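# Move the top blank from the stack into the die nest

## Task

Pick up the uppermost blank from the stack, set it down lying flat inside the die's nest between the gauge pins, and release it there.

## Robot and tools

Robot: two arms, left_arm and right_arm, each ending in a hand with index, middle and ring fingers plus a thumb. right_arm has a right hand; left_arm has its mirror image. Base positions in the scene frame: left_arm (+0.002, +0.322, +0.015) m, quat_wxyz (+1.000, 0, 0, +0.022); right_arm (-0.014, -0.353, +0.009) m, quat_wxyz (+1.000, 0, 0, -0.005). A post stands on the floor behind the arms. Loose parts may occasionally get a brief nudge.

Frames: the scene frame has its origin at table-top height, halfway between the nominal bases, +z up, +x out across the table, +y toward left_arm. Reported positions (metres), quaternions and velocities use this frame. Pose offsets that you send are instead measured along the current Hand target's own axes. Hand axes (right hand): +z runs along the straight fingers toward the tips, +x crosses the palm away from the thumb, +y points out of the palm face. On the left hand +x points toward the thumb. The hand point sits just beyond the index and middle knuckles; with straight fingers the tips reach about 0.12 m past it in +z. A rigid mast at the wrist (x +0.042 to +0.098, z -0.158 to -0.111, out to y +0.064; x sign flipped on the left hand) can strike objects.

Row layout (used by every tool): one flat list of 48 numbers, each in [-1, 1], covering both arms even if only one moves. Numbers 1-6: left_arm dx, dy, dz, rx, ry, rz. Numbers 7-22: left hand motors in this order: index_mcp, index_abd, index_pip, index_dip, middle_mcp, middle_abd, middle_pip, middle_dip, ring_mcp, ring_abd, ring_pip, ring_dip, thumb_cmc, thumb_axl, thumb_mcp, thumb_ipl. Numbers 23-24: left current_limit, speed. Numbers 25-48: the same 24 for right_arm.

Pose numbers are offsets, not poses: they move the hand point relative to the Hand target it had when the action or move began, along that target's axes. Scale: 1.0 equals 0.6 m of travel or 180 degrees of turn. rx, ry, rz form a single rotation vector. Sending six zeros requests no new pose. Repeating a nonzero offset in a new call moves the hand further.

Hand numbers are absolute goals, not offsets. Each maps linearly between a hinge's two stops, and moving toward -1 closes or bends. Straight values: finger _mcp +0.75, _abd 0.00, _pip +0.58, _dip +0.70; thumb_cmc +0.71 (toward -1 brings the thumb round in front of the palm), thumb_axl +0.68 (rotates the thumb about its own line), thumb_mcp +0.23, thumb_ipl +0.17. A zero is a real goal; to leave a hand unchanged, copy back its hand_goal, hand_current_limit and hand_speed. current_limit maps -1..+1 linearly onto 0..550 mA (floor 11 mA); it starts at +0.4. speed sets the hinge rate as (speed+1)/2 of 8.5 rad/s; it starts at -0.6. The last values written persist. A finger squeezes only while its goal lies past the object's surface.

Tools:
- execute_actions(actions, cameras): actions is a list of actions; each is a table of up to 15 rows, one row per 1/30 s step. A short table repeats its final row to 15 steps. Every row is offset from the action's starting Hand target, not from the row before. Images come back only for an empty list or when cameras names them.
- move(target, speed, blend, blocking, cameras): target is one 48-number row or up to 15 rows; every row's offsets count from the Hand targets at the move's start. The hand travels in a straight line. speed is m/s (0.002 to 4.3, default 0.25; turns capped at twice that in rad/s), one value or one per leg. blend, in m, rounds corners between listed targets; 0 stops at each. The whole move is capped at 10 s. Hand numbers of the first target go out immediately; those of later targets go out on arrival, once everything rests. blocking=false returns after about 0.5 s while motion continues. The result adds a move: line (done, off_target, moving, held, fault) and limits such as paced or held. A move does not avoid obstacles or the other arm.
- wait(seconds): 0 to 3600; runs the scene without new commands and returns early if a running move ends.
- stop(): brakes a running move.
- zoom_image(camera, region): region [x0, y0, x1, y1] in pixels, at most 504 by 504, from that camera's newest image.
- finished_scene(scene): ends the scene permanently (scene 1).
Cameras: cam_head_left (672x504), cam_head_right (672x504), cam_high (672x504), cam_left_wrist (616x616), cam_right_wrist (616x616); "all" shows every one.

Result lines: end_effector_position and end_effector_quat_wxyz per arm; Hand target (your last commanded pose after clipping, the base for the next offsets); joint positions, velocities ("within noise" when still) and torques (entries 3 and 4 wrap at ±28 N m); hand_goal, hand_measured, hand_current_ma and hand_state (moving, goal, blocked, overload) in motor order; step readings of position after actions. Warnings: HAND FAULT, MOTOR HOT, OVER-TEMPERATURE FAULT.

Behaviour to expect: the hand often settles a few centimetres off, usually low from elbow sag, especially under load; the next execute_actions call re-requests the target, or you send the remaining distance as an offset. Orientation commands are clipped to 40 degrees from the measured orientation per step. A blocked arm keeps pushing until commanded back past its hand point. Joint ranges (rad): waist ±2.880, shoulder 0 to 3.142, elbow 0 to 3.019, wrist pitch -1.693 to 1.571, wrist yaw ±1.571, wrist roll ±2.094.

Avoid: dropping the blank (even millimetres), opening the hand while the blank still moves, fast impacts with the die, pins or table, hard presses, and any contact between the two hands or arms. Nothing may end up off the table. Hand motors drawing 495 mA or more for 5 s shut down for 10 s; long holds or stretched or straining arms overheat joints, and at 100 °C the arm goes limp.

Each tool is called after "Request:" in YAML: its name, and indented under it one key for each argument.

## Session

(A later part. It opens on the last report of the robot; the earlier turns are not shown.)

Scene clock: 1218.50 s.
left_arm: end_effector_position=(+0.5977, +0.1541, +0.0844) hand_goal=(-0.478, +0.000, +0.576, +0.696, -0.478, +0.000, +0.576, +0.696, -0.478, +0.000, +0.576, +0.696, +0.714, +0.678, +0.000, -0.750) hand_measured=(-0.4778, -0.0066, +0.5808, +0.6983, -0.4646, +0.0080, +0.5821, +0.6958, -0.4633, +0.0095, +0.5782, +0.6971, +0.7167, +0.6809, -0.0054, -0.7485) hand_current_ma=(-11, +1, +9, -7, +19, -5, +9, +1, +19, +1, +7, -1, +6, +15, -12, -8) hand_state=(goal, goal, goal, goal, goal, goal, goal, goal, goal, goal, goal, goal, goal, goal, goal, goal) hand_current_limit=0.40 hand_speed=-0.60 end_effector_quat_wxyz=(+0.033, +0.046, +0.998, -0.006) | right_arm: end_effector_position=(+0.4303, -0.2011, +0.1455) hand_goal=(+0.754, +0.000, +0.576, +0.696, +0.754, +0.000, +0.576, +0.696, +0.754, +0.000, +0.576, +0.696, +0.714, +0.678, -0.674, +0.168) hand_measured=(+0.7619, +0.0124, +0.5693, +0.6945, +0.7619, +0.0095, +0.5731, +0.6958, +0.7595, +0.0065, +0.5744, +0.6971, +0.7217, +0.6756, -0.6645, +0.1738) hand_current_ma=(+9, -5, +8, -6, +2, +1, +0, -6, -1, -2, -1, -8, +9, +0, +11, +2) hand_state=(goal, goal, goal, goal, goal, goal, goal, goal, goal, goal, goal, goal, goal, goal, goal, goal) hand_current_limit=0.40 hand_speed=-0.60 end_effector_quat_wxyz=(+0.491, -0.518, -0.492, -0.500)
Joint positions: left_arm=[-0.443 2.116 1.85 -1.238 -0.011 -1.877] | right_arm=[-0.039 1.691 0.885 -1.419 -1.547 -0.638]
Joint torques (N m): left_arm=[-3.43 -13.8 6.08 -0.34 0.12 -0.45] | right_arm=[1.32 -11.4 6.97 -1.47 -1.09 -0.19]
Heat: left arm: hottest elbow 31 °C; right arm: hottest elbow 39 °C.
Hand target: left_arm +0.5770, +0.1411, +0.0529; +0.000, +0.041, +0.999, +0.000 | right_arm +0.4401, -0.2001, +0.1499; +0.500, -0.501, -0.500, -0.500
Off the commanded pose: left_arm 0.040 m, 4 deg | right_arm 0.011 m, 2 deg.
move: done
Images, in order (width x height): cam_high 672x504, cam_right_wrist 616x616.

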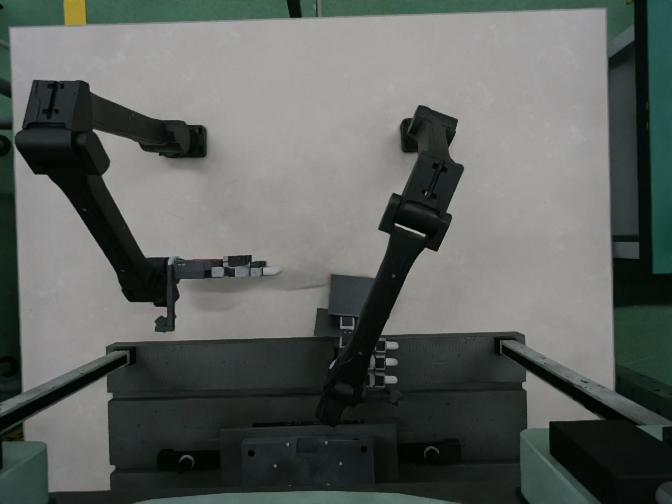

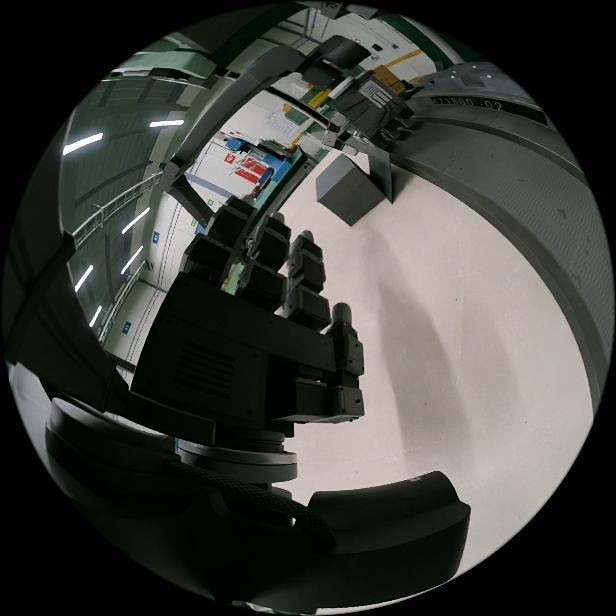

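Request:
execute_actions:
  actions:
    - [[0,0,0,0,0,0,-0.479,0.0,0.576,0.696,-0.479,0.0,0.576,0.696,-0.479,0.0,0.576,0.696,0.714,0.678,0.0,-0.751,0.4,-0.6,0,0,0,0,0,0,0.754,0,0.576,0.696,0.754,0,0.576,0.696,0.754,0,0.576,0.696,0.714,0.678,-0.674,0.168,0.4,-0.6]]

Scene clock: 1237.37 s.
left_arm: end_effector_position=(+0.5977, +0.1541, +0.0844) hand_goal=(-0.478, +0.000, +0.576, +0.696, -0.478, +0.000, +0.576, +0.696, -0.478, +0.000, +0.576, +0.696, +0.714, +0.678, +0.000, -0.750) hand_measured=(-0.4790, -0.0066, +0.5821, +0.6983, -0.4633, +0.0080, +0.5808, +0.6958, -0.4633, +0.0109, +0.5770, +0.6971, +0.7167, +0.6809, -0.0054, -0.7485) hand_current_ma=(-12, +2, +13, -9, +19, -4, +13, -2, +20, +0, +9, +3, +11, +10, -12, -14) hand_state=(goal, goal, goal, goal, goal, goal, goal, goal, goal, goal, goal, goal, goal, goal, goal, goal) hand_current_limit=0.40 hand_speed=-0.60 end_effector_quat_wxyz=(+0.033, +0.046, +0.998, -0.006) | right_arm: end_effector_position=(+0.4304, -0.2011, +0.1457) hand_goal=(+0.754, +0.000, +0.576, +0.696, +0.754, +0.000, +0.576, +0.696, +0.754, +0.000, +0.576, +0.696, +0.714, +0.678, -0.674, +0.168) hand_measured=(+0.7631, +0.0109, +0.5705, +0.6971, +0.7619, +0.0095, +0.5718, +0.6958, +0.7595, +0.0080, +0.5757, +0.6958, +0.7205, +0.6767, -0.6645, +0.1729) hand_current_ma=(+8, -3, +5, -6, +6, +0, -3, +8, +1, -3, +3, +2, +14, -6, +9, -2) hand_state=(goal, goal, goal, goal, goal, goal, goal, goal, goal, goal, goal, goal, goal, goal, goal, goal) hand_current_limit=0.40 hand_speed=-0.60 end_effector_quat_wxyz=(+0.491, -0.517, -0.492, -0.500)
Joint positions: left_arm=[-0.443 2.116 1.85 -1.238 -0.011 -1.877] | right_arm=[-0.039 1.696 0.889 -1.44 -1.547 -0.662]
Joint torques (N m): left_arm=[-3.72 -13.74 6.11 -0.25 0.1 -0.44] | right_arm=[1.32 -11.58 6.93 -1.57 -1.05 -0.18]
Heat: left arm: hottest elbow 31 °C; right arm: hottest elbow 39 °C.
Hand target: left_arm +0.5770, +0.1411, +0.0529; +0.000, +0.041, +0.999, +0.000 | right_arm +0.4401, -0.2000, +0.1499; +0.500, -0.501, -0.500, -0.500
Off the commanded pose: left_arm 0.040 m, 4 deg | right_arm 0.011 m, 2 deg.
Step readings (end_effector_position of left_arm | right_arm):
0: (+0.5977, +0.1541, +0.0844) | (+0.4303, -0.2011, +0.1455)
1: (+0.5977, +0.1541, +0.0844) | (+0.4303, -0.2011, +0.1454)
2: (+0.5977, +0.1541, +0.0844) | (+0.4302, -0.2011, +0.1454)
4: (+0.5977, +0.1541, +0.0844) | (+0.4300, -0.2011, +0.1452)
8: (+0.5977, +0.1541, +0.0844) | (+0.4297, -0.2011, +0.1448)
15: (+0.5977, +0.1541, +0.0844) | (+0.4298, -0.2011, +0.1449)

Request:
wait:
  seconds: 0.1
  cameras: ["cam_head_left","cam_head_right","cam_left_wrist"]

Request:
zoom_image:
  camera: "cam_head_left"
  region: [180, 150, 380, 350]

Request:
zoom_image:
  camera: "cam_head_right"
  region: [180, 150, 380, 350]

Scene clock: 1246.03 s.
left_arm: end_effector_position=(+0.5977, +0.1541, +0.0844) hand_goal=(-0.478, +0.000, +0.576, +0.696, -0.478, +0.000, +0.576, +0.696, -0.478, +0.000, +0.576, +0.696, +0.714, +0.678, +0.000, -0.750) hand_measured=(-0.4790, -0.0066, +0.5808, +0.6983, -0.4646, +0.0080, +0.5808, +0.6958, -0.4633, +0.0109, +0.5770, +0.6971, +0.7167, +0.6809, -0.0064, -0.7485) hand_current_ma=(-5, +3, +7, -5, +19, -1, +6, +0, +19, -1, +7, +4, +10, +15, -8, -10) hand_state=(goal, goal, goal, goal, goal, goal, goal, goal, goal, goal, goal, goal, goal, goal, goal, goal) hand_current_limit=0.40 hand_speed=-0.60 end_effector_quat_wxyz=(+0.033, +0.046, +0.998, -0.006) | right_arm: end_effector_position=(+0.4304, -0.2011, +0.1457) hand_goal=(+0.754, +0.000, +0.576, +0.696, +0.754, +0.000, +0.576, +0.696, +0.754, +0.000, +0.576, +0.696, +0.714, +0.678, -0.674, +0.168) hand_measured=(+0.7619, +0.0095, +0.5693, +0.6958, +0.7619, +0.0095, +0.5731, +0.6971, +0.7595, +0.0080, +0.5744, +0.6971, +0.7205, +0.6767, -0.6645, +0.1729) hand_current_ma=(+5, -1, +6, -7, +10, +1, -3, +8, +6, +6, +7, -3, +8, -3, +11, +4) hand_state=(goal, goal, goal, goal, goal, goal, goal, goal, goal, goal, goal, goal, goal, goal, goal, goal) hand_current_limit=0.40 hand_speed=-0.60 end_effector_quat_wxyz=(+0.490, -0.517, -0.492, -0.500)
Joint positions: left_arm=[-0.443 2.116 1.85 -1.238 -0.011 -1.877] | right_arm=[-0.039 1.696 0.889 -1.44 -1.547 -0.662]
Joint torques (N m): left_arm=[-3.55 -13.86 6.13 -0.31 0.13 -0.43] | right_arm=[1.26 -11.63 6.95 -1.48 -1.05 -0.19]
Heat: left arm: hottest elbow 31 °C; right arm: hottest elbow 38 °C.
Hand target: left_arm +0.5770, +0.1411, +0.0529; +0.000, +0.041, +0.999, +0.000 | right_arm +0.4401, -0.2000, +0.1499; +0.500, -0.501, -0.500, -0.500
Off the commanded pose: left_arm 0.040 m, 4 deg | right_arm 0.011 m, 2 deg.
wait: 0.10 s; at rest from the start

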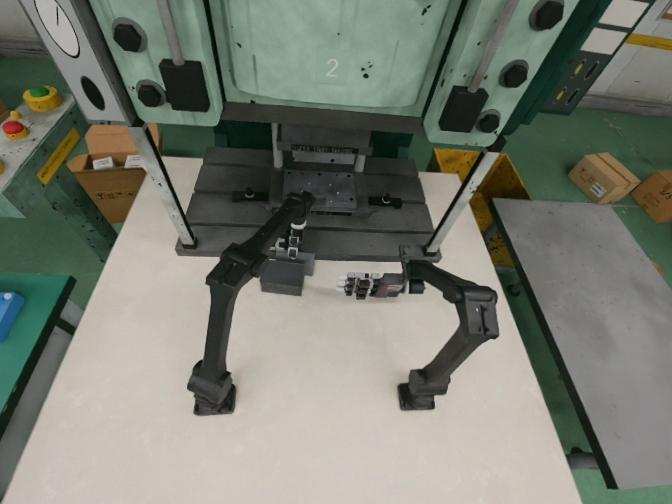

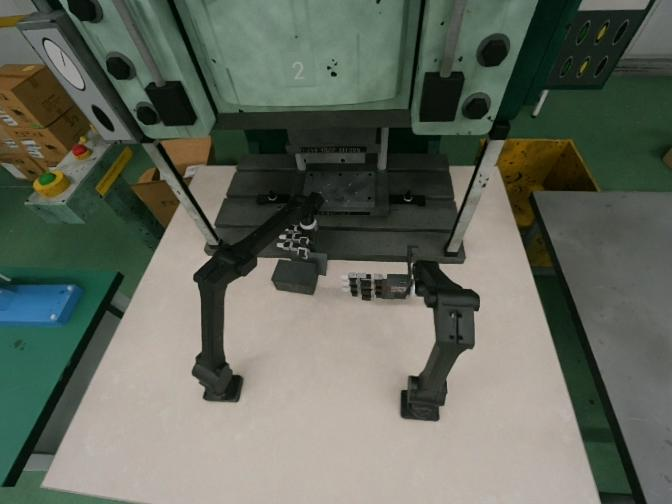

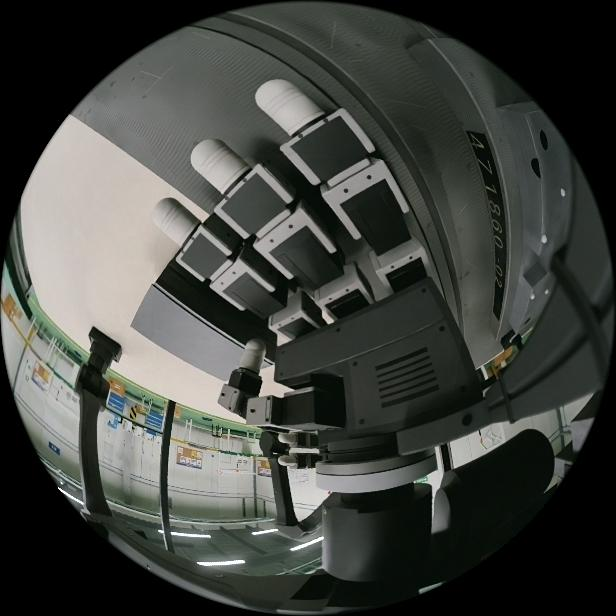

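Scaled by 2.520 from the camera's image (finer frame: 960x720).

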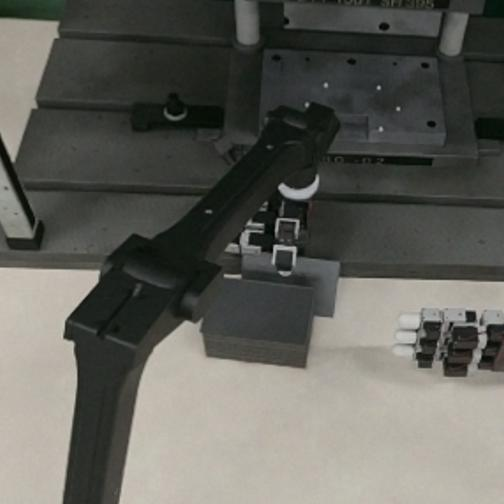

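Scaled by 2.520 from the camera's image (finer frame: 960x720).

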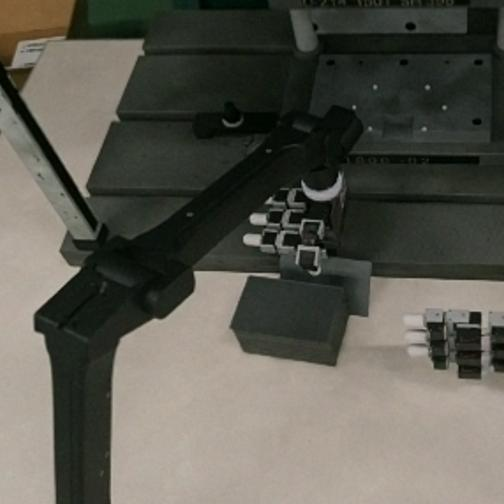

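Request:
move:
  target: [-0.0216,0.0018,0.0467,0,0,0,-0.479,0.0,0.576,0.696,-0.479,0.0,0.576,0.696,-0.479,0.0,0.576,0.696,0.714,0.678,0.0,-0.751,0.4,-0.6,0,0,0,0,0,0,0.754,0,0.576,0.696,0.754,0,0.576,0.696,0.754,0,0.576,0.696,0.714,0.678,-0.674,0.168,0.4,-0.6]
  cameras: ["cam_right_wrist"]
  speed: 0.06

Request:
zoom_image:
  camera: "cam_right_wrist"
  region: [320, 90, 420, 190]

Scene clock: 1260.10 s.
left_arm: end_effector_position=(+0.6032, +0.1524, +0.0775) hand_goal=(-0.478, +0.000, +0.576, +0.696, -0.478, +0.000, +0.576, +0.696, -0.478, +0.000, +0.576, +0.696, +0.714, +0.678, +0.000, -0.750) hand_measured=(-0.4851, -0.0066, +0.5808, +0.6983, -0.4633, +0.0080, +0.5808, +0.6958, -0.4633, +0.0109, +0.5770, +0.6971, +0.7167, +0.6809, -0.0054, -0.7485) hand_current_ma=(-14, +3, +9, -9, +21, -8, +7, +1, +16, -1, +8, +1, +8, +7, -13, -10) hand_state=(goal, goal, goal, goal, goal, goal, goal, goal, goal, goal, goal, goal, goal, goal, goal, goal) hand_current_limit=0.40 hand_speed=-0.60 end_effector_quat_wxyz=(+0.041, +0.046, +0.998, -0.007) | right_arm: end_effector_position=(+0.4304, -0.2010, +0.1456) hand_goal=(+0.754, +0.000, +0.576, +0.696, +0.754, +0.000, +0.576, +0.696, +0.754, +0.000, +0.576, +0.696, +0.714, +0.678, -0.674, +0.168) hand_measured=(+0.7607, +0.0095, +0.5693, +0.6958, +0.7619, +0.0095, +0.5731, +0.6971, +0.7595, +0.0065, +0.5744, +0.6958, +0.7205, +0.6756, -0.6645, +0.1738) hand_current_ma=(+14, -6, +3, -5, +9, -2, -3, +4, -4, +3, +10, -1, +8, -5, +8, -6) hand_state=(goal, goal, goal, goal, goal, goal, goal, goal, goal, goal, goal, goal, goal, goal, goal, goal) hand_current_limit=0.40 hand_speed=-0.60 end_effector_quat_wxyz=(+0.491, -0.517, -0.492, -0.499)
Joint positions: left_arm=[-0.443 2.127 1.85 -1.213 -0.015 -1.877] | right_arm=[-0.039 1.705 0.894 -1.475 -1.545 -0.699]
Joint torques (N m): left_arm=[-2.96 -11.16 7.27 0.25 0.25 -0.35] | right_arm=[1.08 -11.87 6.95 -1.5 -0.99 -0.23]
Heat: left arm: hottest elbow 31 °C; right arm: hottest elbow 37 °C.
Hand target: left_arm +0.5899, +0.1411, +0.0248; +0.000, +0.041, +0.999, +0.000 | right_arm +0.4401, -0.2000, +0.1499; +0.500, -0.501, -0.500, -0.500
Off the commanded pose: left_arm 0.055 m, 5 deg | right_arm 0.011 m, 2 deg.
move: off_target (left_arm)

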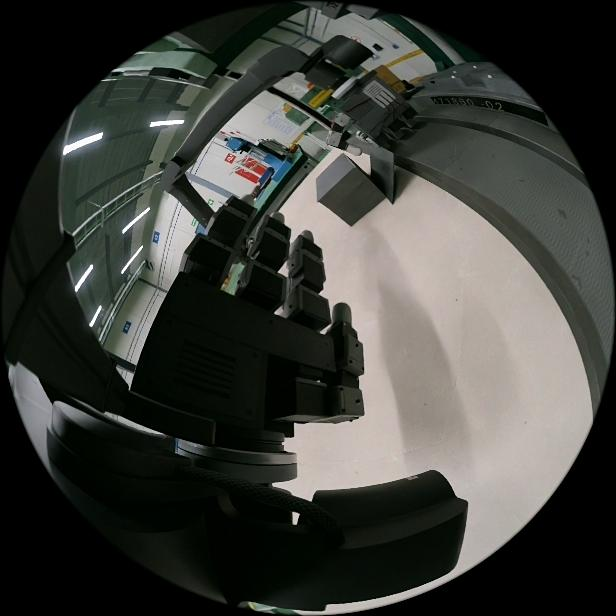

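Scaled by 5.040 from the camera's image (finer frame: 880x880).

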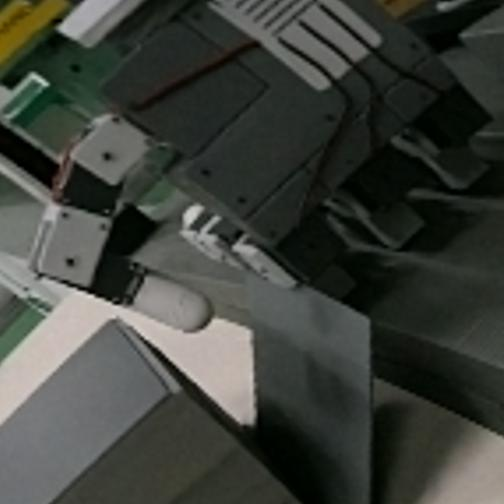

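Request:
move:
  target:
    - [-0.0825,0.0135,-0.0917,0,0,0,-0.479,0.0,0.576,0.696,-0.479,0.0,0.576,0.696,-0.479,0.0,0.576,0.696,0.714,0.678,0.0,-0.751,0.4,-0.6,0,0,0,0,0,0,0.754,0,0.576,0.696,0.754,0,0.576,0.696,0.754,0,0.576,0.696,0.714,0.678,-0.674,0.168,0.4,-0.6]
    - [-0.0908,0.0142,-0.03,0,0,0,-0.479,0.0,0.576,0.696,-0.479,0.0,0.576,0.696,-0.479,0.0,0.576,0.696,0.714,0.678,0.0,-0.751,0.4,-0.6,0,0,0,0,0,0,0.754,0,0.576,0.696,0.754,0,0.576,0.696,0.754,0,0.576,0.696,0.714,0.678,-0.674,0.168,0.4,-0.6]
  cameras: ["cam_right_wrist","cam_high"]
  speed: 0.04

Request:
zoom_image:
  camera: "cam_right_wrist"
  region: [320, 90, 440, 210]

Request:
zoom_image:
  camera: "cam_high"
  region: [310, 280, 430, 400]

Scene clock: 1293.43 s.
left_arm: end_effector_position=(+0.6363, +0.1393, +0.0791) hand_goal=(-0.478, +0.000, +0.576, +0.696, -0.478, +0.000, +0.576, +0.696, -0.478, +0.000, +0.576, +0.696, +0.714, +0.678, +0.000, -0.750) hand_measured=(-0.4863, -0.0052, +0.5821, +0.6983, -0.4766, +0.0080, +0.5808, +0.6958, -0.4718, +0.0095, +0.5770, +0.6971, +0.7167, +0.6809, -0.0054, -0.7485) hand_current_ma=(-14, +2, +8, -4, +8, -6, +11, +1, +7, +3, +7, +1, +9, +7, -9, -9) hand_state=(goal, goal, goal, goal, goal, goal, goal, goal, goal, goal, goal, goal, goal, goal, goal, goal) hand_current_limit=0.40 hand_speed=-0.60 end_effector_quat_wxyz=(+0.013, +0.044, +0.999, -0.002) | right_arm: end_effector_position=(+0.4308, -0.2001, +0.1463) hand_goal=(+0.754, +0.000, +0.576, +0.696, +0.754, +0.000, +0.576, +0.696, +0.754, +0.000, +0.576, +0.696, +0.714, +0.678, -0.674, +0.168) hand_measured=(+0.7619, +0.0109, +0.5705, +0.6971, +0.7619, +0.0095, +0.5718, +0.6958, +0.7595, +0.0065, +0.5744, +0.6958, +0.7205, +0.6777, -0.6645, +0.1729) hand_current_ma=(+12, +3, +0, -13, +3, -4, -2, +6, +1, +2, +3, -1, +7, -8, +7, -5) hand_state=(goal, goal, goal, goal, goal, goal, goal, goal, goal, goal, goal, goal, goal, goal, goal, goal) hand_current_limit=0.40 hand_speed=-0.60 end_effector_quat_wxyz=(+0.493, -0.514, -0.496, -0.497)
Joint positions: left_arm=[-0.439 2.278 2.115 -1.382 -0.005 -1.877] | right_arm=[-0.039 1.759 0.928 -1.69 -1.537 -0.938]
Joint torques (N m): left_arm=[-0.67 -13.68 9.05 0.72 -0.04 -0.01] | right_arm=[0.97 -11.93 6.49 -1.89 -0.76 -0.19]
Heat: left arm: hottest elbow 32 °C; right arm: hottest elbow 36 °C.
Hand target: left_arm +0.6451, +0.1452, +0.0432; +0.000, +0.041, +0.999, +0.000 | right_arm +0.4401, -0.2001, +0.1498; +0.500, -0.501, -0.500, -0.500
Off the commanded pose: left_arm 0.038 m, 2 deg | right_arm 0.010 m, 2 deg.
joint sent to its limit (right arm) — joint 4 (wrist pitch), lower limit. The joint targets still meet the commanded pose.
move: off_target (left_arm)
Images, in order (width x height): cam_high 672x504, cam_right_wrist 616x616.

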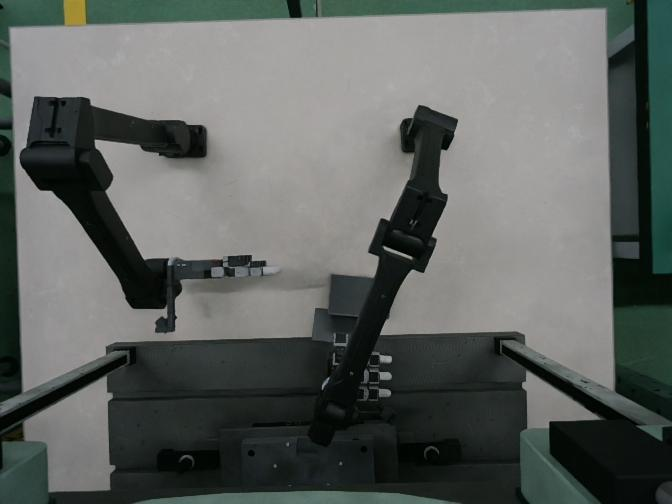

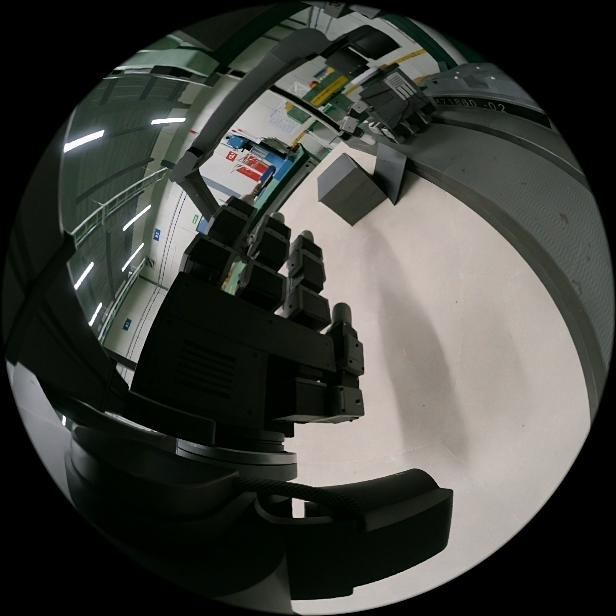

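Scaled by 4.200 from the camera's image (finer frame: 880x880).

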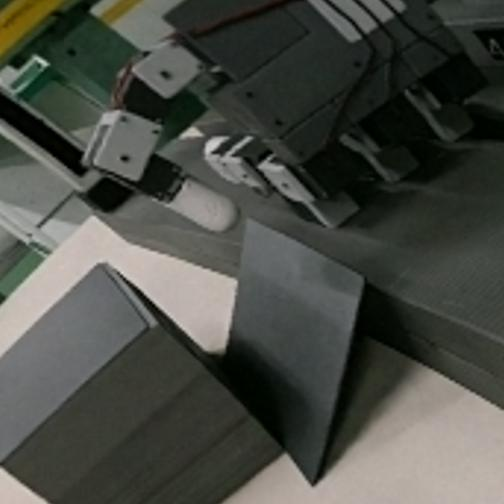

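Scaled by 4.200 from the camera's image (finer frame: 960x720).

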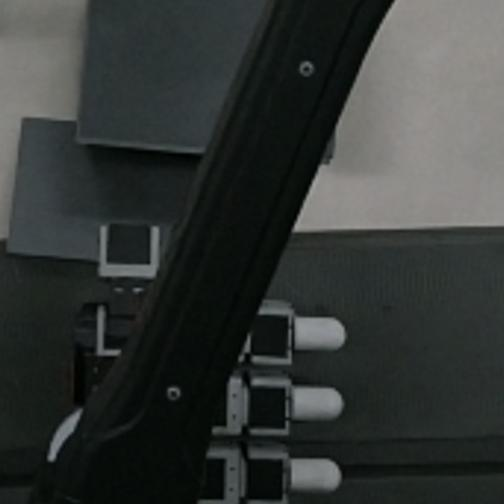

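Request:
move:
  target:
    - [0.0,0.0,-0.0367,0,0,0,-0.479,0.0,0.576,0.696,-0.479,0.0,0.576,0.696,-0.479,0.0,0.576,0.696,0.714,0.678,0.0,-0.751,0.4,-0.6,0,0,0,0,0,0,0.754,0,0.576,0.696,0.754,0,0.576,0.696,0.754,0,0.576,0.696,0.714,0.678,-0.674,0.168,0.4,-0.6]
    - [0.083,-0.0068,-0.0367,0,0,0,-0.479,0.0,0.576,0.696,-0.479,0.0,0.576,0.696,-0.479,0.0,0.576,0.696,0.714,0.678,0.0,-0.751,0.4,-0.6,0,0,0,0,0,0,0.754,0,0.576,0.696,0.754,0,0.576,0.696,0.754,0,0.576,0.696,0.714,0.678,-0.674,0.168,0.4,-0.6]
  cameras: ["cam_right_wrist","cam_high"]
  speed: 0.04

Request:
zoom_image:
  camera: "cam_right_wrist"
  region: [320, 90, 440, 210]

Request:
zoom_image:
  camera: "cam_high"
  region: [310, 280, 430, 400]

Scene clock: 1334.13 s.
left_arm: end_effector_position=(+0.6077, +0.1509, +0.0790) hand_goal=(-0.478, +0.000, +0.576, +0.696, -0.478, +0.000, +0.576, +0.696, -0.478, +0.000, +0.576, +0.696, +0.714, +0.678, +0.000, -0.750) hand_measured=(-0.4851, -0.0066, +0.5808, +0.6983, -0.4730, +0.0080, +0.5808, +0.6958, -0.4646, +0.0109, +0.5782, +0.6971, +0.7154, +0.6809, -0.0054, -0.7485) hand_current_ma=(-16, -1, +13, -11, +10, +1, +7, +3, +18, -2, +9, +2, +13, +9, -10, -10) hand_state=(goal, goal, goal, goal, goal, goal, goal, goal, goal, goal, goal, goal, goal, goal, goal, goal) hand_current_limit=0.40 hand_speed=-0.60 end_effector_quat_wxyz=(+0.015, +0.044, +0.999, -0.003) | right_arm: end_effector_position=(+0.4308, -0.2001, +0.1464) hand_goal=(+0.754, +0.000, +0.576, +0.696, +0.754, +0.000, +0.576, +0.696, +0.754, +0.000, +0.576, +0.696, +0.714, +0.678, -0.674, +0.168) hand_measured=(+0.7619, +0.0095, +0.5693, +0.6958, +0.7607, +0.0095, +0.5731, +0.6971, +0.7607, +0.0080, +0.5744, +0.6958, +0.7217, +0.6767, -0.6645, +0.1729) hand_current_ma=(+10, -5, +2, -4, +5, -3, -2, -1, -4, +0, +2, +0, +5, -7, +14, +0) hand_state=(goal, goal, goal, goal, goal, goal, goal, goal, goal, goal, goal, goal, goal, goal, goal, goal) hand_current_limit=0.40 hand_speed=-0.60 end_effector_quat_wxyz=(+0.493, -0.513, -0.496, -0.497)
Joint positions: left_arm=[-0.439 2.177 1.938 -1.302 -0.004 -1.877] | right_arm=[-0.039 1.759 0.928 -1.69 -1.537 -0.939]
Joint torques (N m): left_arm=[-2.26 -15.97 6.16 -0.03 -0.12 -0.3] | right_arm=[0.79 -12.22 6.31 -1.85 -0.76 -0.19]
Heat: left arm: hottest elbow 35 °C; right arm: hottest elbow 35 °C.
Hand target: left_arm +0.5950, +0.1453, +0.0650; +0.000, +0.041, +0.999, +0.000 | right_arm +0.4401, -0.2001, +0.1498; +0.500, -0.501, -0.500, -0.500
Off the commanded pose: left_arm 0.020 m, 2 deg | right_arm 0.010 m, 2 deg.
joint sent to its limit (right arm) — joint 4 (wrist pitch), lower limit. The joint targets still meet the commanded pose.
move: off_target (left_arm)
Images, in order (width x height): cam_high 672x504, cam_right_wrist 616x616.

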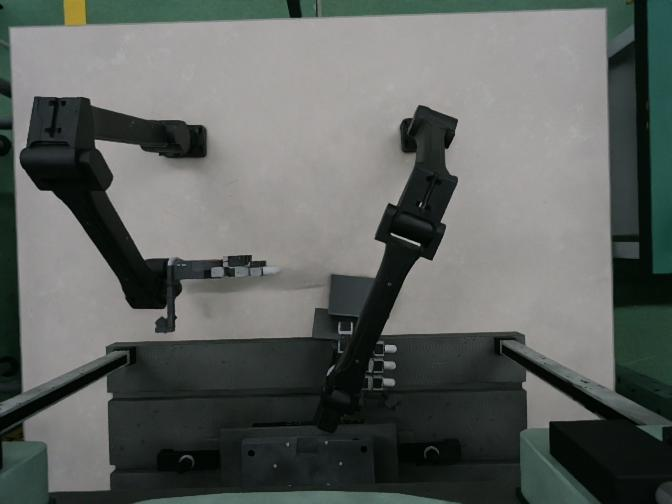

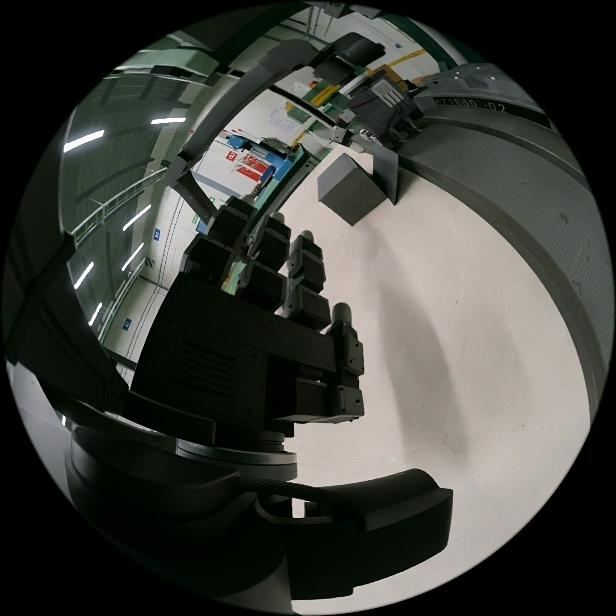

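Scaled by 4.200 from the camera's image (finer frame: 880x880).

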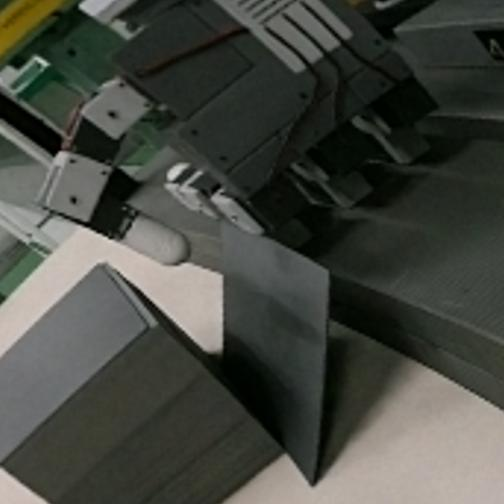

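Scaled by 4.200 from the camera's image (finer frame: 960x720).

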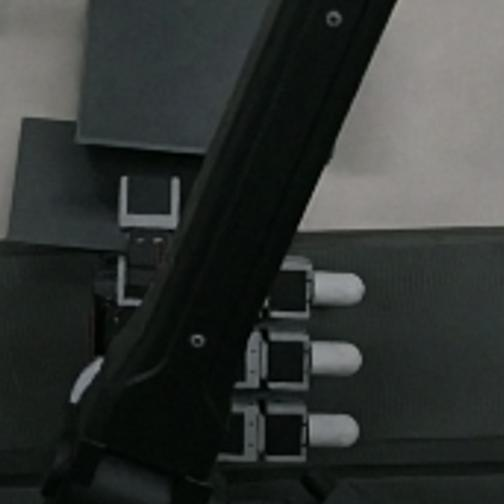

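Request:
move:
  target:
    - [-0.0588,-0.0035,0.0,0,0,0,-0.479,0.0,0.576,0.696,-0.479,0.0,0.576,0.696,-0.479,0.0,0.576,0.696,0.714,0.678,0.0,-0.751,0.4,-0.6,0,0,0,0,0,0,0.754,0,0.576,0.696,0.754,0,0.576,0.696,0.754,0,0.576,0.696,0.714,0.678,-0.674,0.168,0.4,-0.6]
    - [-0.0602,-0.0202,0.0,0,0,0,-0.479,0.0,0.576,0.696,-0.479,0.0,0.576,0.696,-0.479,0.0,0.576,0.696,0.714,0.678,0.0,-0.751,0.4,-0.6,0,0,0,0,0,0,0.754,0,0.576,0.696,0.754,0,0.576,0.696,0.754,0,0.576,0.696,0.714,0.678,-0.674,0.168,0.4,-0.6]
    - [0.0198,-0.0235,0.005,0,0,0,-0.479,0.0,0.576,0.696,-0.479,0.0,0.576,0.696,-0.479,0.0,0.576,0.696,0.714,0.678,0.0,-0.751,0.4,-0.6,0,0,0,0,0,0,0.754,0,0.576,0.696,0.754,0,0.576,0.696,0.754,0,0.576,0.696,0.714,0.678,-0.674,0.168,0.4,-0.6]
  cameras: ["cam_right_wrist","cam_high"]
  speed: 0.04

Request:
zoom_image:
  camera: "cam_right_wrist"
  region: [320, 90, 440, 210]

Request:
zoom_image:
  camera: "cam_high"
  region: [310, 280, 430, 400]

Scene clock: 1357.17 s.
left_arm: end_effector_position=(+0.6052, +0.1381, +0.0795) hand_goal=(-0.478, +0.000, +0.576, +0.696, -0.478, +0.000, +0.576, +0.696, -0.478, +0.000, +0.576, +0.696, +0.714, +0.678, +0.000, -0.750) hand_measured=(-0.5550, +0.0007, +0.5641, +0.6983, -0.4646, +0.0080, +0.5821, +0.6958, -0.4633, +0.0095, +0.5770, +0.6971, +0.7167, +0.6809, -0.0054, -0.7485) hand_current_ma=(-126, +7, -4, -8, +21, -3, +8, +5, +14, -1, +7, +6, +13, +9, -10, -5) hand_state=(blocked, goal, goal, goal, goal, goal, goal, goal, goal, goal, goal, goal, goal, goal, goal, goal) hand_current_limit=0.40 hand_speed=-0.60 end_effector_quat_wxyz=(+0.029, +0.048, +0.998, -0.005) | right_arm: end_effector_position=(+0.4308, -0.2001, +0.1464) hand_goal=(+0.754, +0.000, +0.576, +0.696, +0.754, +0.000, +0.576, +0.696, +0.754, +0.000, +0.576, +0.696, +0.714, +0.678, -0.674, +0.168) hand_measured=(+0.7631, +0.0095, +0.5693, +0.6958, +0.7619, +0.0109, +0.5718, +0.6958, +0.7595, +0.0080, +0.5757, +0.6971, +0.7205, +0.6767, -0.6645, +0.1738) hand_current_ma=(+12, -12, +6, -4, +1, +3, -1, +6, +3, -8, +8, -3, +16, -3, +13, -2) hand_state=(goal, goal, goal, goal, goal, goal, goal, goal, goal, goal, goal, goal, goal, goal, goal, goal) hand_current_limit=0.40 hand_speed=-0.60 end_effector_quat_wxyz=(+0.493, -0.513, -0.496, -0.497)
Joint positions: left_arm=[-0.461 2.163 1.915 -1.266 -0.011 -1.89] | right_arm=[-0.039 1.759 0.928 -1.69 -1.537 -0.939]
Joint torques (N m): left_arm=[-2.67 -16.26 5.41 -0.76 0.11 -0.41] | right_arm=[1.08 -12.34 6.48 -1.91 -0.76 -0.18]
Heat: left arm: hottest elbow 33 °C; right arm: hottest elbow 35 °C.
Hand target: left_arm +0.5821, +0.1321, +0.0618; +0.000, +0.041, +0.999, +0.000 | right_arm +0.4401, -0.2001, +0.1498; +0.500, -0.501, -0.500, -0.500
Off the commanded pose: left_arm 0.030 m, 3 deg | right_arm 0.010 m, 2 deg.
joint sent to its limit (right arm) — joint 4 (wrist pitch), lower limit. The joint targets still meet the commanded pose.
move: off_target (left_arm)
Images, in order (width x height): cam_high 672x504, cam_right_wrist 616x616.

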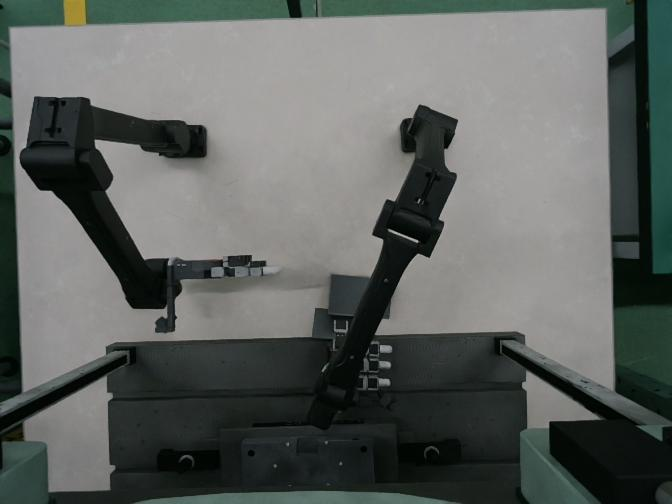

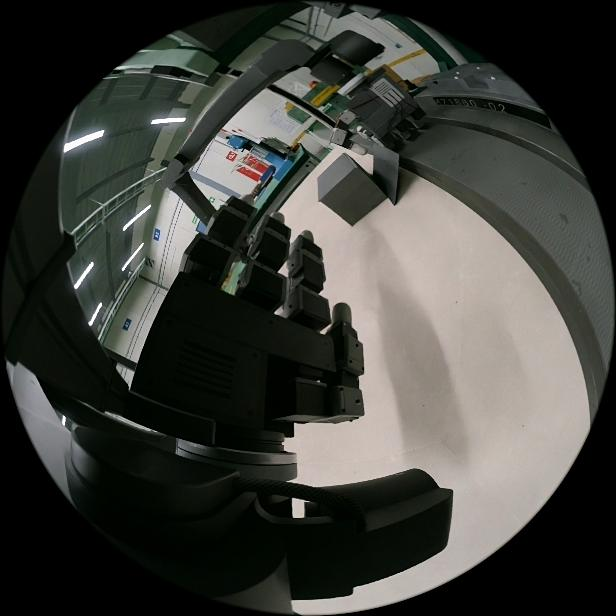

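Scaled by 4.200 from the camera's image (finer frame: 880x880).

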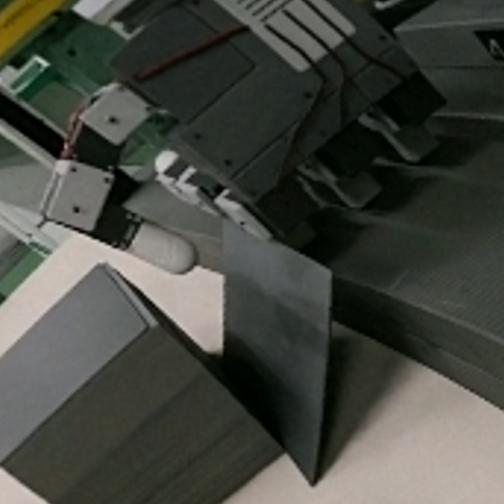

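Scaled by 4.200 from the camera's image (finer frame: 960x720).

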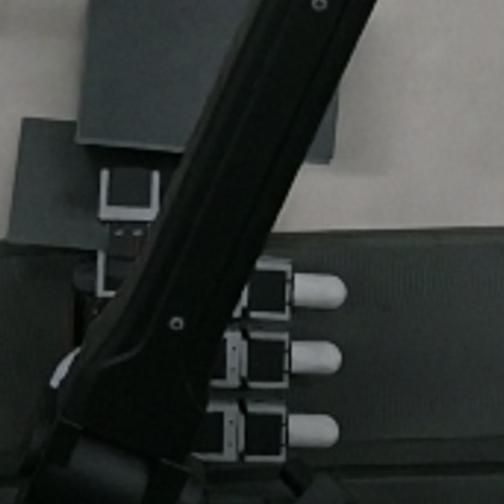

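Request:
zoom_image:
  camera: "cam_right_wrist"
  region: [370, 115, 430, 175]

Request:
wait:
  seconds: 0.1
  cameras: ["cam_head_left","cam_head_right","cam_left_wrist"]

Request:
zoom_image:
  camera: "cam_head_left"
  region: [240, 190, 340, 300]

Request:
zoom_image:
  camera: "cam_head_right"
  region: [240, 190, 340, 300]

Request:
zoom_image:
  camera: "cam_left_wrist"
  region: [120, 160, 320, 420]

Scaled by 8.400 from the camera's image (finer frame: 880x880).

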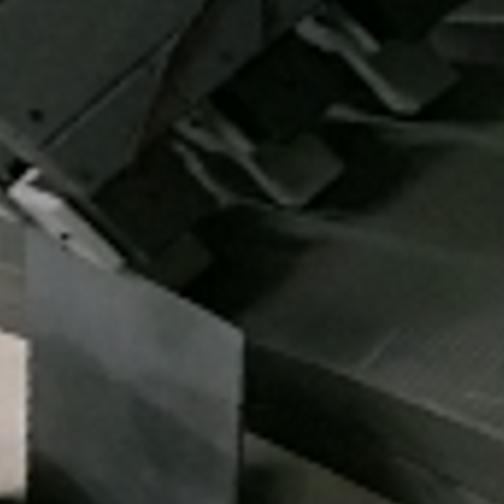

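Scene clock: 1380.20 s.
left_arm: end_effector_position=(+0.6053, +0.1381, +0.0795) hand_goal=(-0.478, +0.000, +0.576, +0.696, -0.478, +0.000, +0.576, +0.696, -0.478, +0.000, +0.576, +0.696, +0.714, +0.678, +0.000, -0.750) hand_measured=(-0.5550, -0.0008, +0.5641, +0.6983, -0.4646, +0.0080, +0.5808, +0.6958, -0.4633, +0.0095, +0.5770, +0.6971, +0.7167, +0.6809, -0.0064, -0.7485) hand_current_ma=(-128, +7, +2, -10, +17, +0, +4, -2, +16, -2, +11, +4, +8, +12, -11, -6) hand_state=(blocked, goal, goal, goal, goal, goal, goal, goal, goal, goal, goal, goal, goal, goal, goal, goal) hand_current_limit=0.40 hand_speed=-0.60 end_effector_quat_wxyz=(+0.029, +0.048, +0.998, -0.005) | right_arm: end_effector_position=(+0.4308, -0.2001, +0.1464) hand_goal=(+0.754, +0.000, +0.576, +0.696, +0.754, +0.000, +0.576, +0.696, +0.754, +0.000, +0.576, +0.696, +0.714, +0.678, -0.674, +0.168) hand_measured=(+0.7631, +0.0109, +0.5693, +0.6958, +0.7619, +0.0095, +0.5731, +0.6958, +0.7595, +0.0065, +0.5770, +0.6958, +0.7205, +0.6767, -0.6635, +0.1729) hand_current_ma=(+4, -2, +4, +2, +4, -1, -3, +6, -3, +8, +9, -1, +11, -1, +7, +2) hand_state=(goal, goal, goal, goal, goal, goal, goal, goal, goal, goal, goal, goal, goal, goal, goal, goal) hand_current_limit=0.40 hand_speed=-0.60 end_effector_quat_wxyz=(+0.493, -0.513, -0.496, -0.497)
Joint positions: left_arm=[-0.461 2.163 1.915 -1.266 -0.011 -1.89] | right_arm=[-0.039 1.759 0.928 -1.69 -1.537 -0.939]
Joint torques (N m): left_arm=[-2.78 -15.91 5.37 -0.7 0.14 -0.4] | right_arm=[0.97 -12.34 6.5 -1.87 -0.74 -0.2]
Heat: left arm: hottest elbow 32 °C; right arm: hottest elbow 35 °C.
Hand target: left_arm +0.5821, +0.1321, +0.0619; +0.000, +0.041, +0.999, +0.000 | right_arm +0.4401, -0.2001, +0.1498; +0.500, -0.501, -0.500, -0.500
Off the commanded pose: left_arm 0.030 m, 3 deg | right_arm 0.010 m, 2 deg.
wait: 0.10 s; at rest from the start

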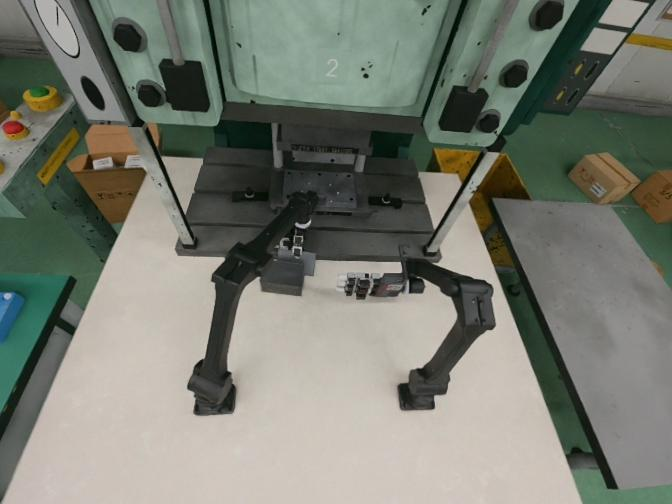

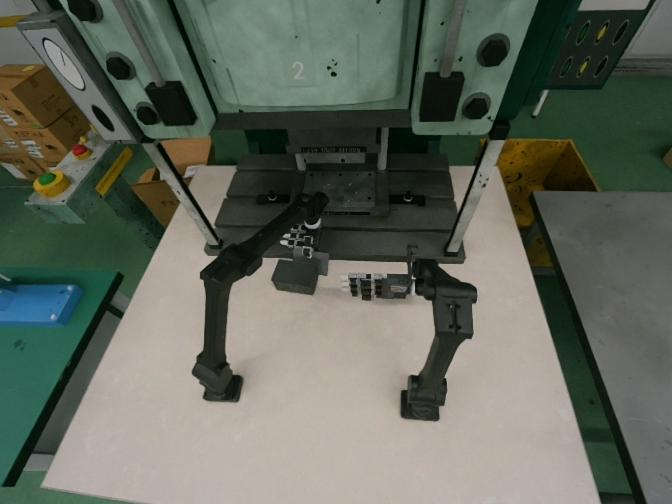

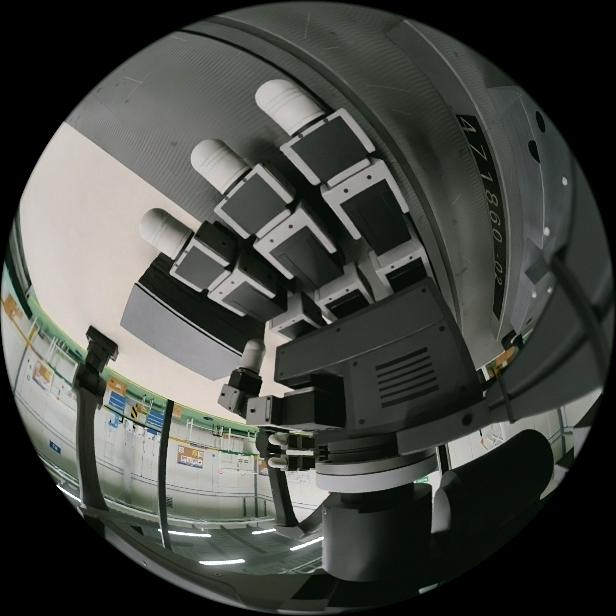

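Scaled by 4.582 from the camera's image (finer frame: 960x720).

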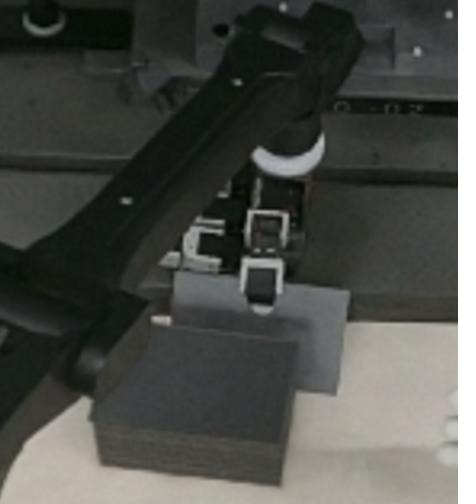

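Scaled by 4.582 from the camera's image (finer frame: 960x720).

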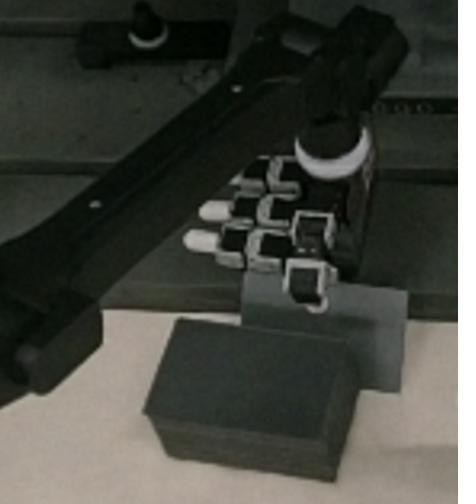

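Scaled by 1.938 from the camera's image (finer frame: 880x880).

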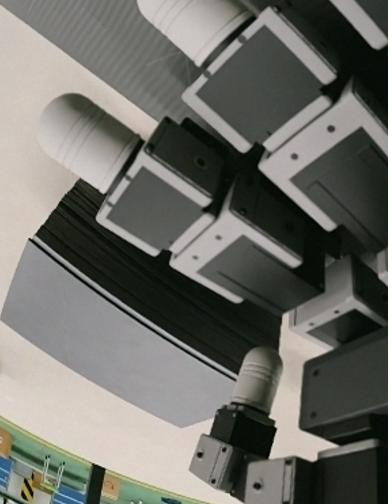

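Request:
move:
  target:
    - [0,0,0,0,0,0,-0.479,0.0,0.576,0.696,-0.479,0.0,0.576,0.696,-0.479,0.0,0.576,0.696,0.714,0.678,-0.1685,-0.643,0.4,-0.6,0,0,0,0,0,0,0.754,0,0.576,0.696,0.754,0,0.576,0.696,0.754,0,0.576,0.696,0.714,0.678,-0.674,0.168,0.4,-0.6]
    - [0,0,0,0,0,0,-0.479,0.0,0.576,0.696,-0.479,0.0,0.576,0.696,-0.479,0.0,0.576,0.696,0.714,0.678,-0.337,-0.524,0.4,-0.6,0,0,0,0,0,0,0.754,0,0.576,0.696,0.754,0,0.576,0.696,0.754,0,0.576,0.696,0.714,0.678,-0.674,0.168,0.4,-0.6]
  cameras: ["cam_right_wrist","cam_head_right","cam_left_wrist"]

Request:
zoom_image:
  camera: "cam_right_wrist"
  region: [330, 110, 420, 200]

Request:
zoom_image:
  camera: "cam_head_right"
  region: [240, 190, 340, 300]

Scene clock: 1403.57 s.
left_arm: end_effector_position=(+0.6053, +0.1381, +0.0795) hand_goal=(-0.478, +0.000, +0.576, +0.696, -0.478, +0.000, +0.576, +0.696, -0.478, +0.000, +0.576, +0.696, +0.714, +0.678, -0.336, -0.524) hand_measured=(-0.5538, +0.0007, +0.5641, +0.6983, -0.4646, +0.0080, +0.5808, +0.6958, -0.4633, +0.0109, +0.5770, +0.6971, +0.7167, +0.6809, -0.3399, -0.5236) hand_current_ma=(-127, +8, +0, -10, +20, -1, +12, +0, +16, +1, +8, +1, +7, +14, -10, -9) hand_state=(blocked, goal, goal, goal, goal, goal, goal, goal, goal, goal, goal, goal, goal, goal, goal, goal) hand_current_limit=0.40 hand_speed=-0.60 end_effector_quat_wxyz=(+0.029, +0.048, +0.998, -0.005) | right_arm: end_effector_position=(+0.4308, -0.2001, +0.1464) hand_goal=(+0.754, +0.000, +0.576, +0.696, +0.754, +0.000, +0.576, +0.696, +0.754, +0.000, +0.576, +0.696, +0.714, +0.678, -0.674, +0.168) hand_measured=(+0.7631, +0.0109, +0.5693, +0.6971, +0.7619, +0.0095, +0.5744, +0.6971, +0.7583, +0.0065, +0.5757, +0.6958, +0.7217, +0.6767, -0.6645, +0.1729) hand_current_ma=(+12, -4, +6, -5, +7, +0, -1, +3, -2, +2, +7, -5, +5, -4, +11, -5) hand_state=(goal, goal, goal, goal, goal, goal, goal, goal, goal, goal, goal, goal, goal, goal, goal, goal) hand_current_limit=0.40 hand_speed=-0.60 end_effector_quat_wxyz=(+0.493, -0.513, -0.496, -0.497)
Joint positions: left_arm=[-0.461 2.163 1.915 -1.266 -0.011 -1.89] | right_arm=[-0.039 1.759 0.928 -1.69 -1.537 -0.939]
Joint torques (N m): left_arm=[-2.96 -16.21 5.42 -0.65 0.14 -0.4] | right_arm=[0.85 -12.16 6.48 -1.76 -0.75 -0.2]
Heat: left arm: hottest elbow 31 °C; right arm: hottest elbow 35 °C.
Hand target: left_arm +0.5820, +0.1321, +0.0619; +0.000, +0.041, +0.999, +0.000 | right_arm +0.4401, -0.2001, +0.1498; +0.500, -0.501, -0.500, -0.500
Off the commanded pose: left_arm 0.030 m, 3 deg | right_arm 0.010 m, 2 deg.
joint sent to its limit (right arm) — joint 4 (wrist pitch), lower limit. The joint targets still meet the commanded pose.
move: done; target 2's new numbers were sent with left_arm's hand 0.030 m and 3 deg from that target
Images, in order (width x height): cam_head_right 672x504, cam_left_wrist 616x616, cam_right_wrist 616x616.

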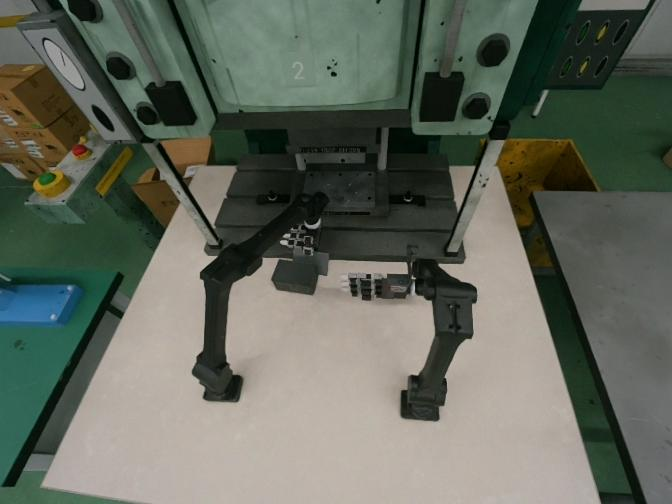

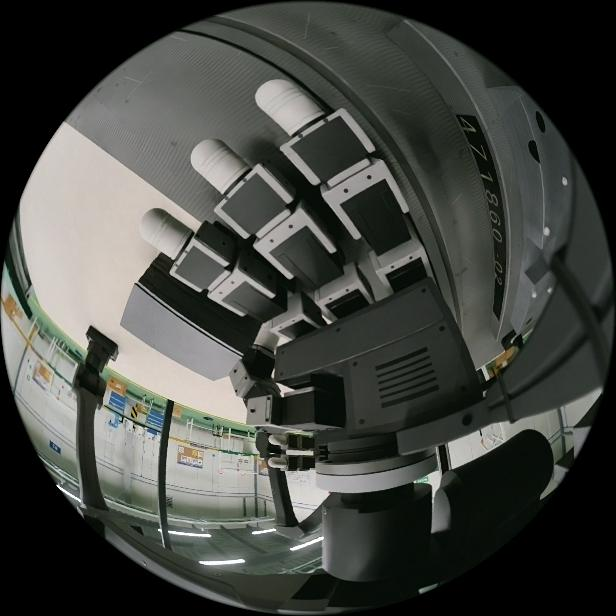

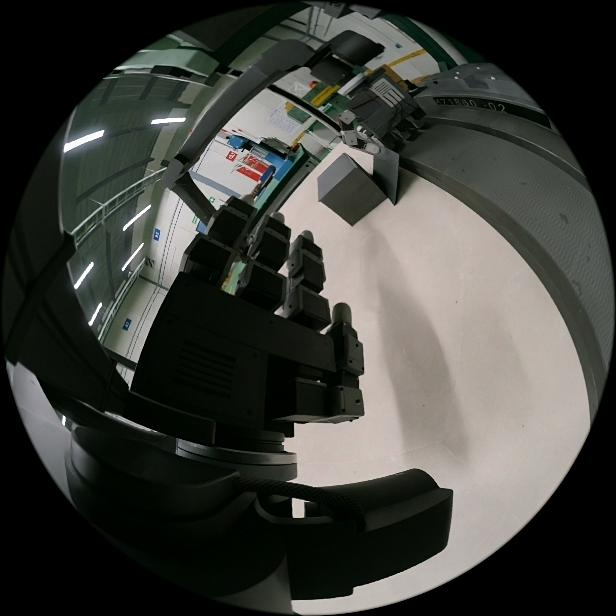

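Scaled by 5.600 from the camera's image (finer frame: 880x880).

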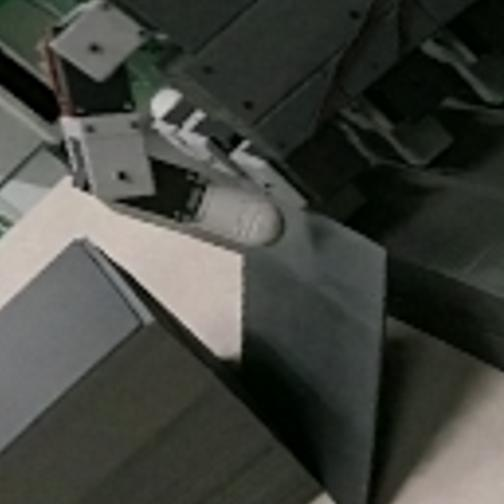

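Scaled by 4.582 from the camera's image (finer frame: 960x720).

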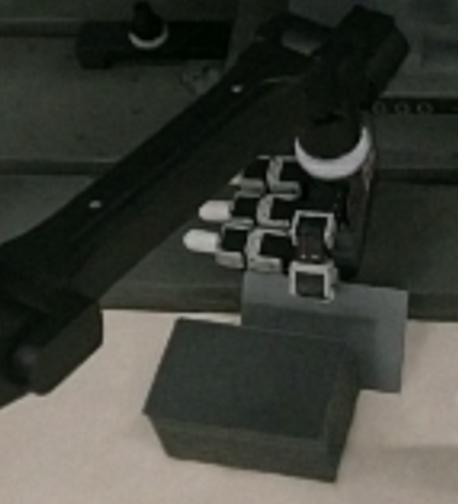

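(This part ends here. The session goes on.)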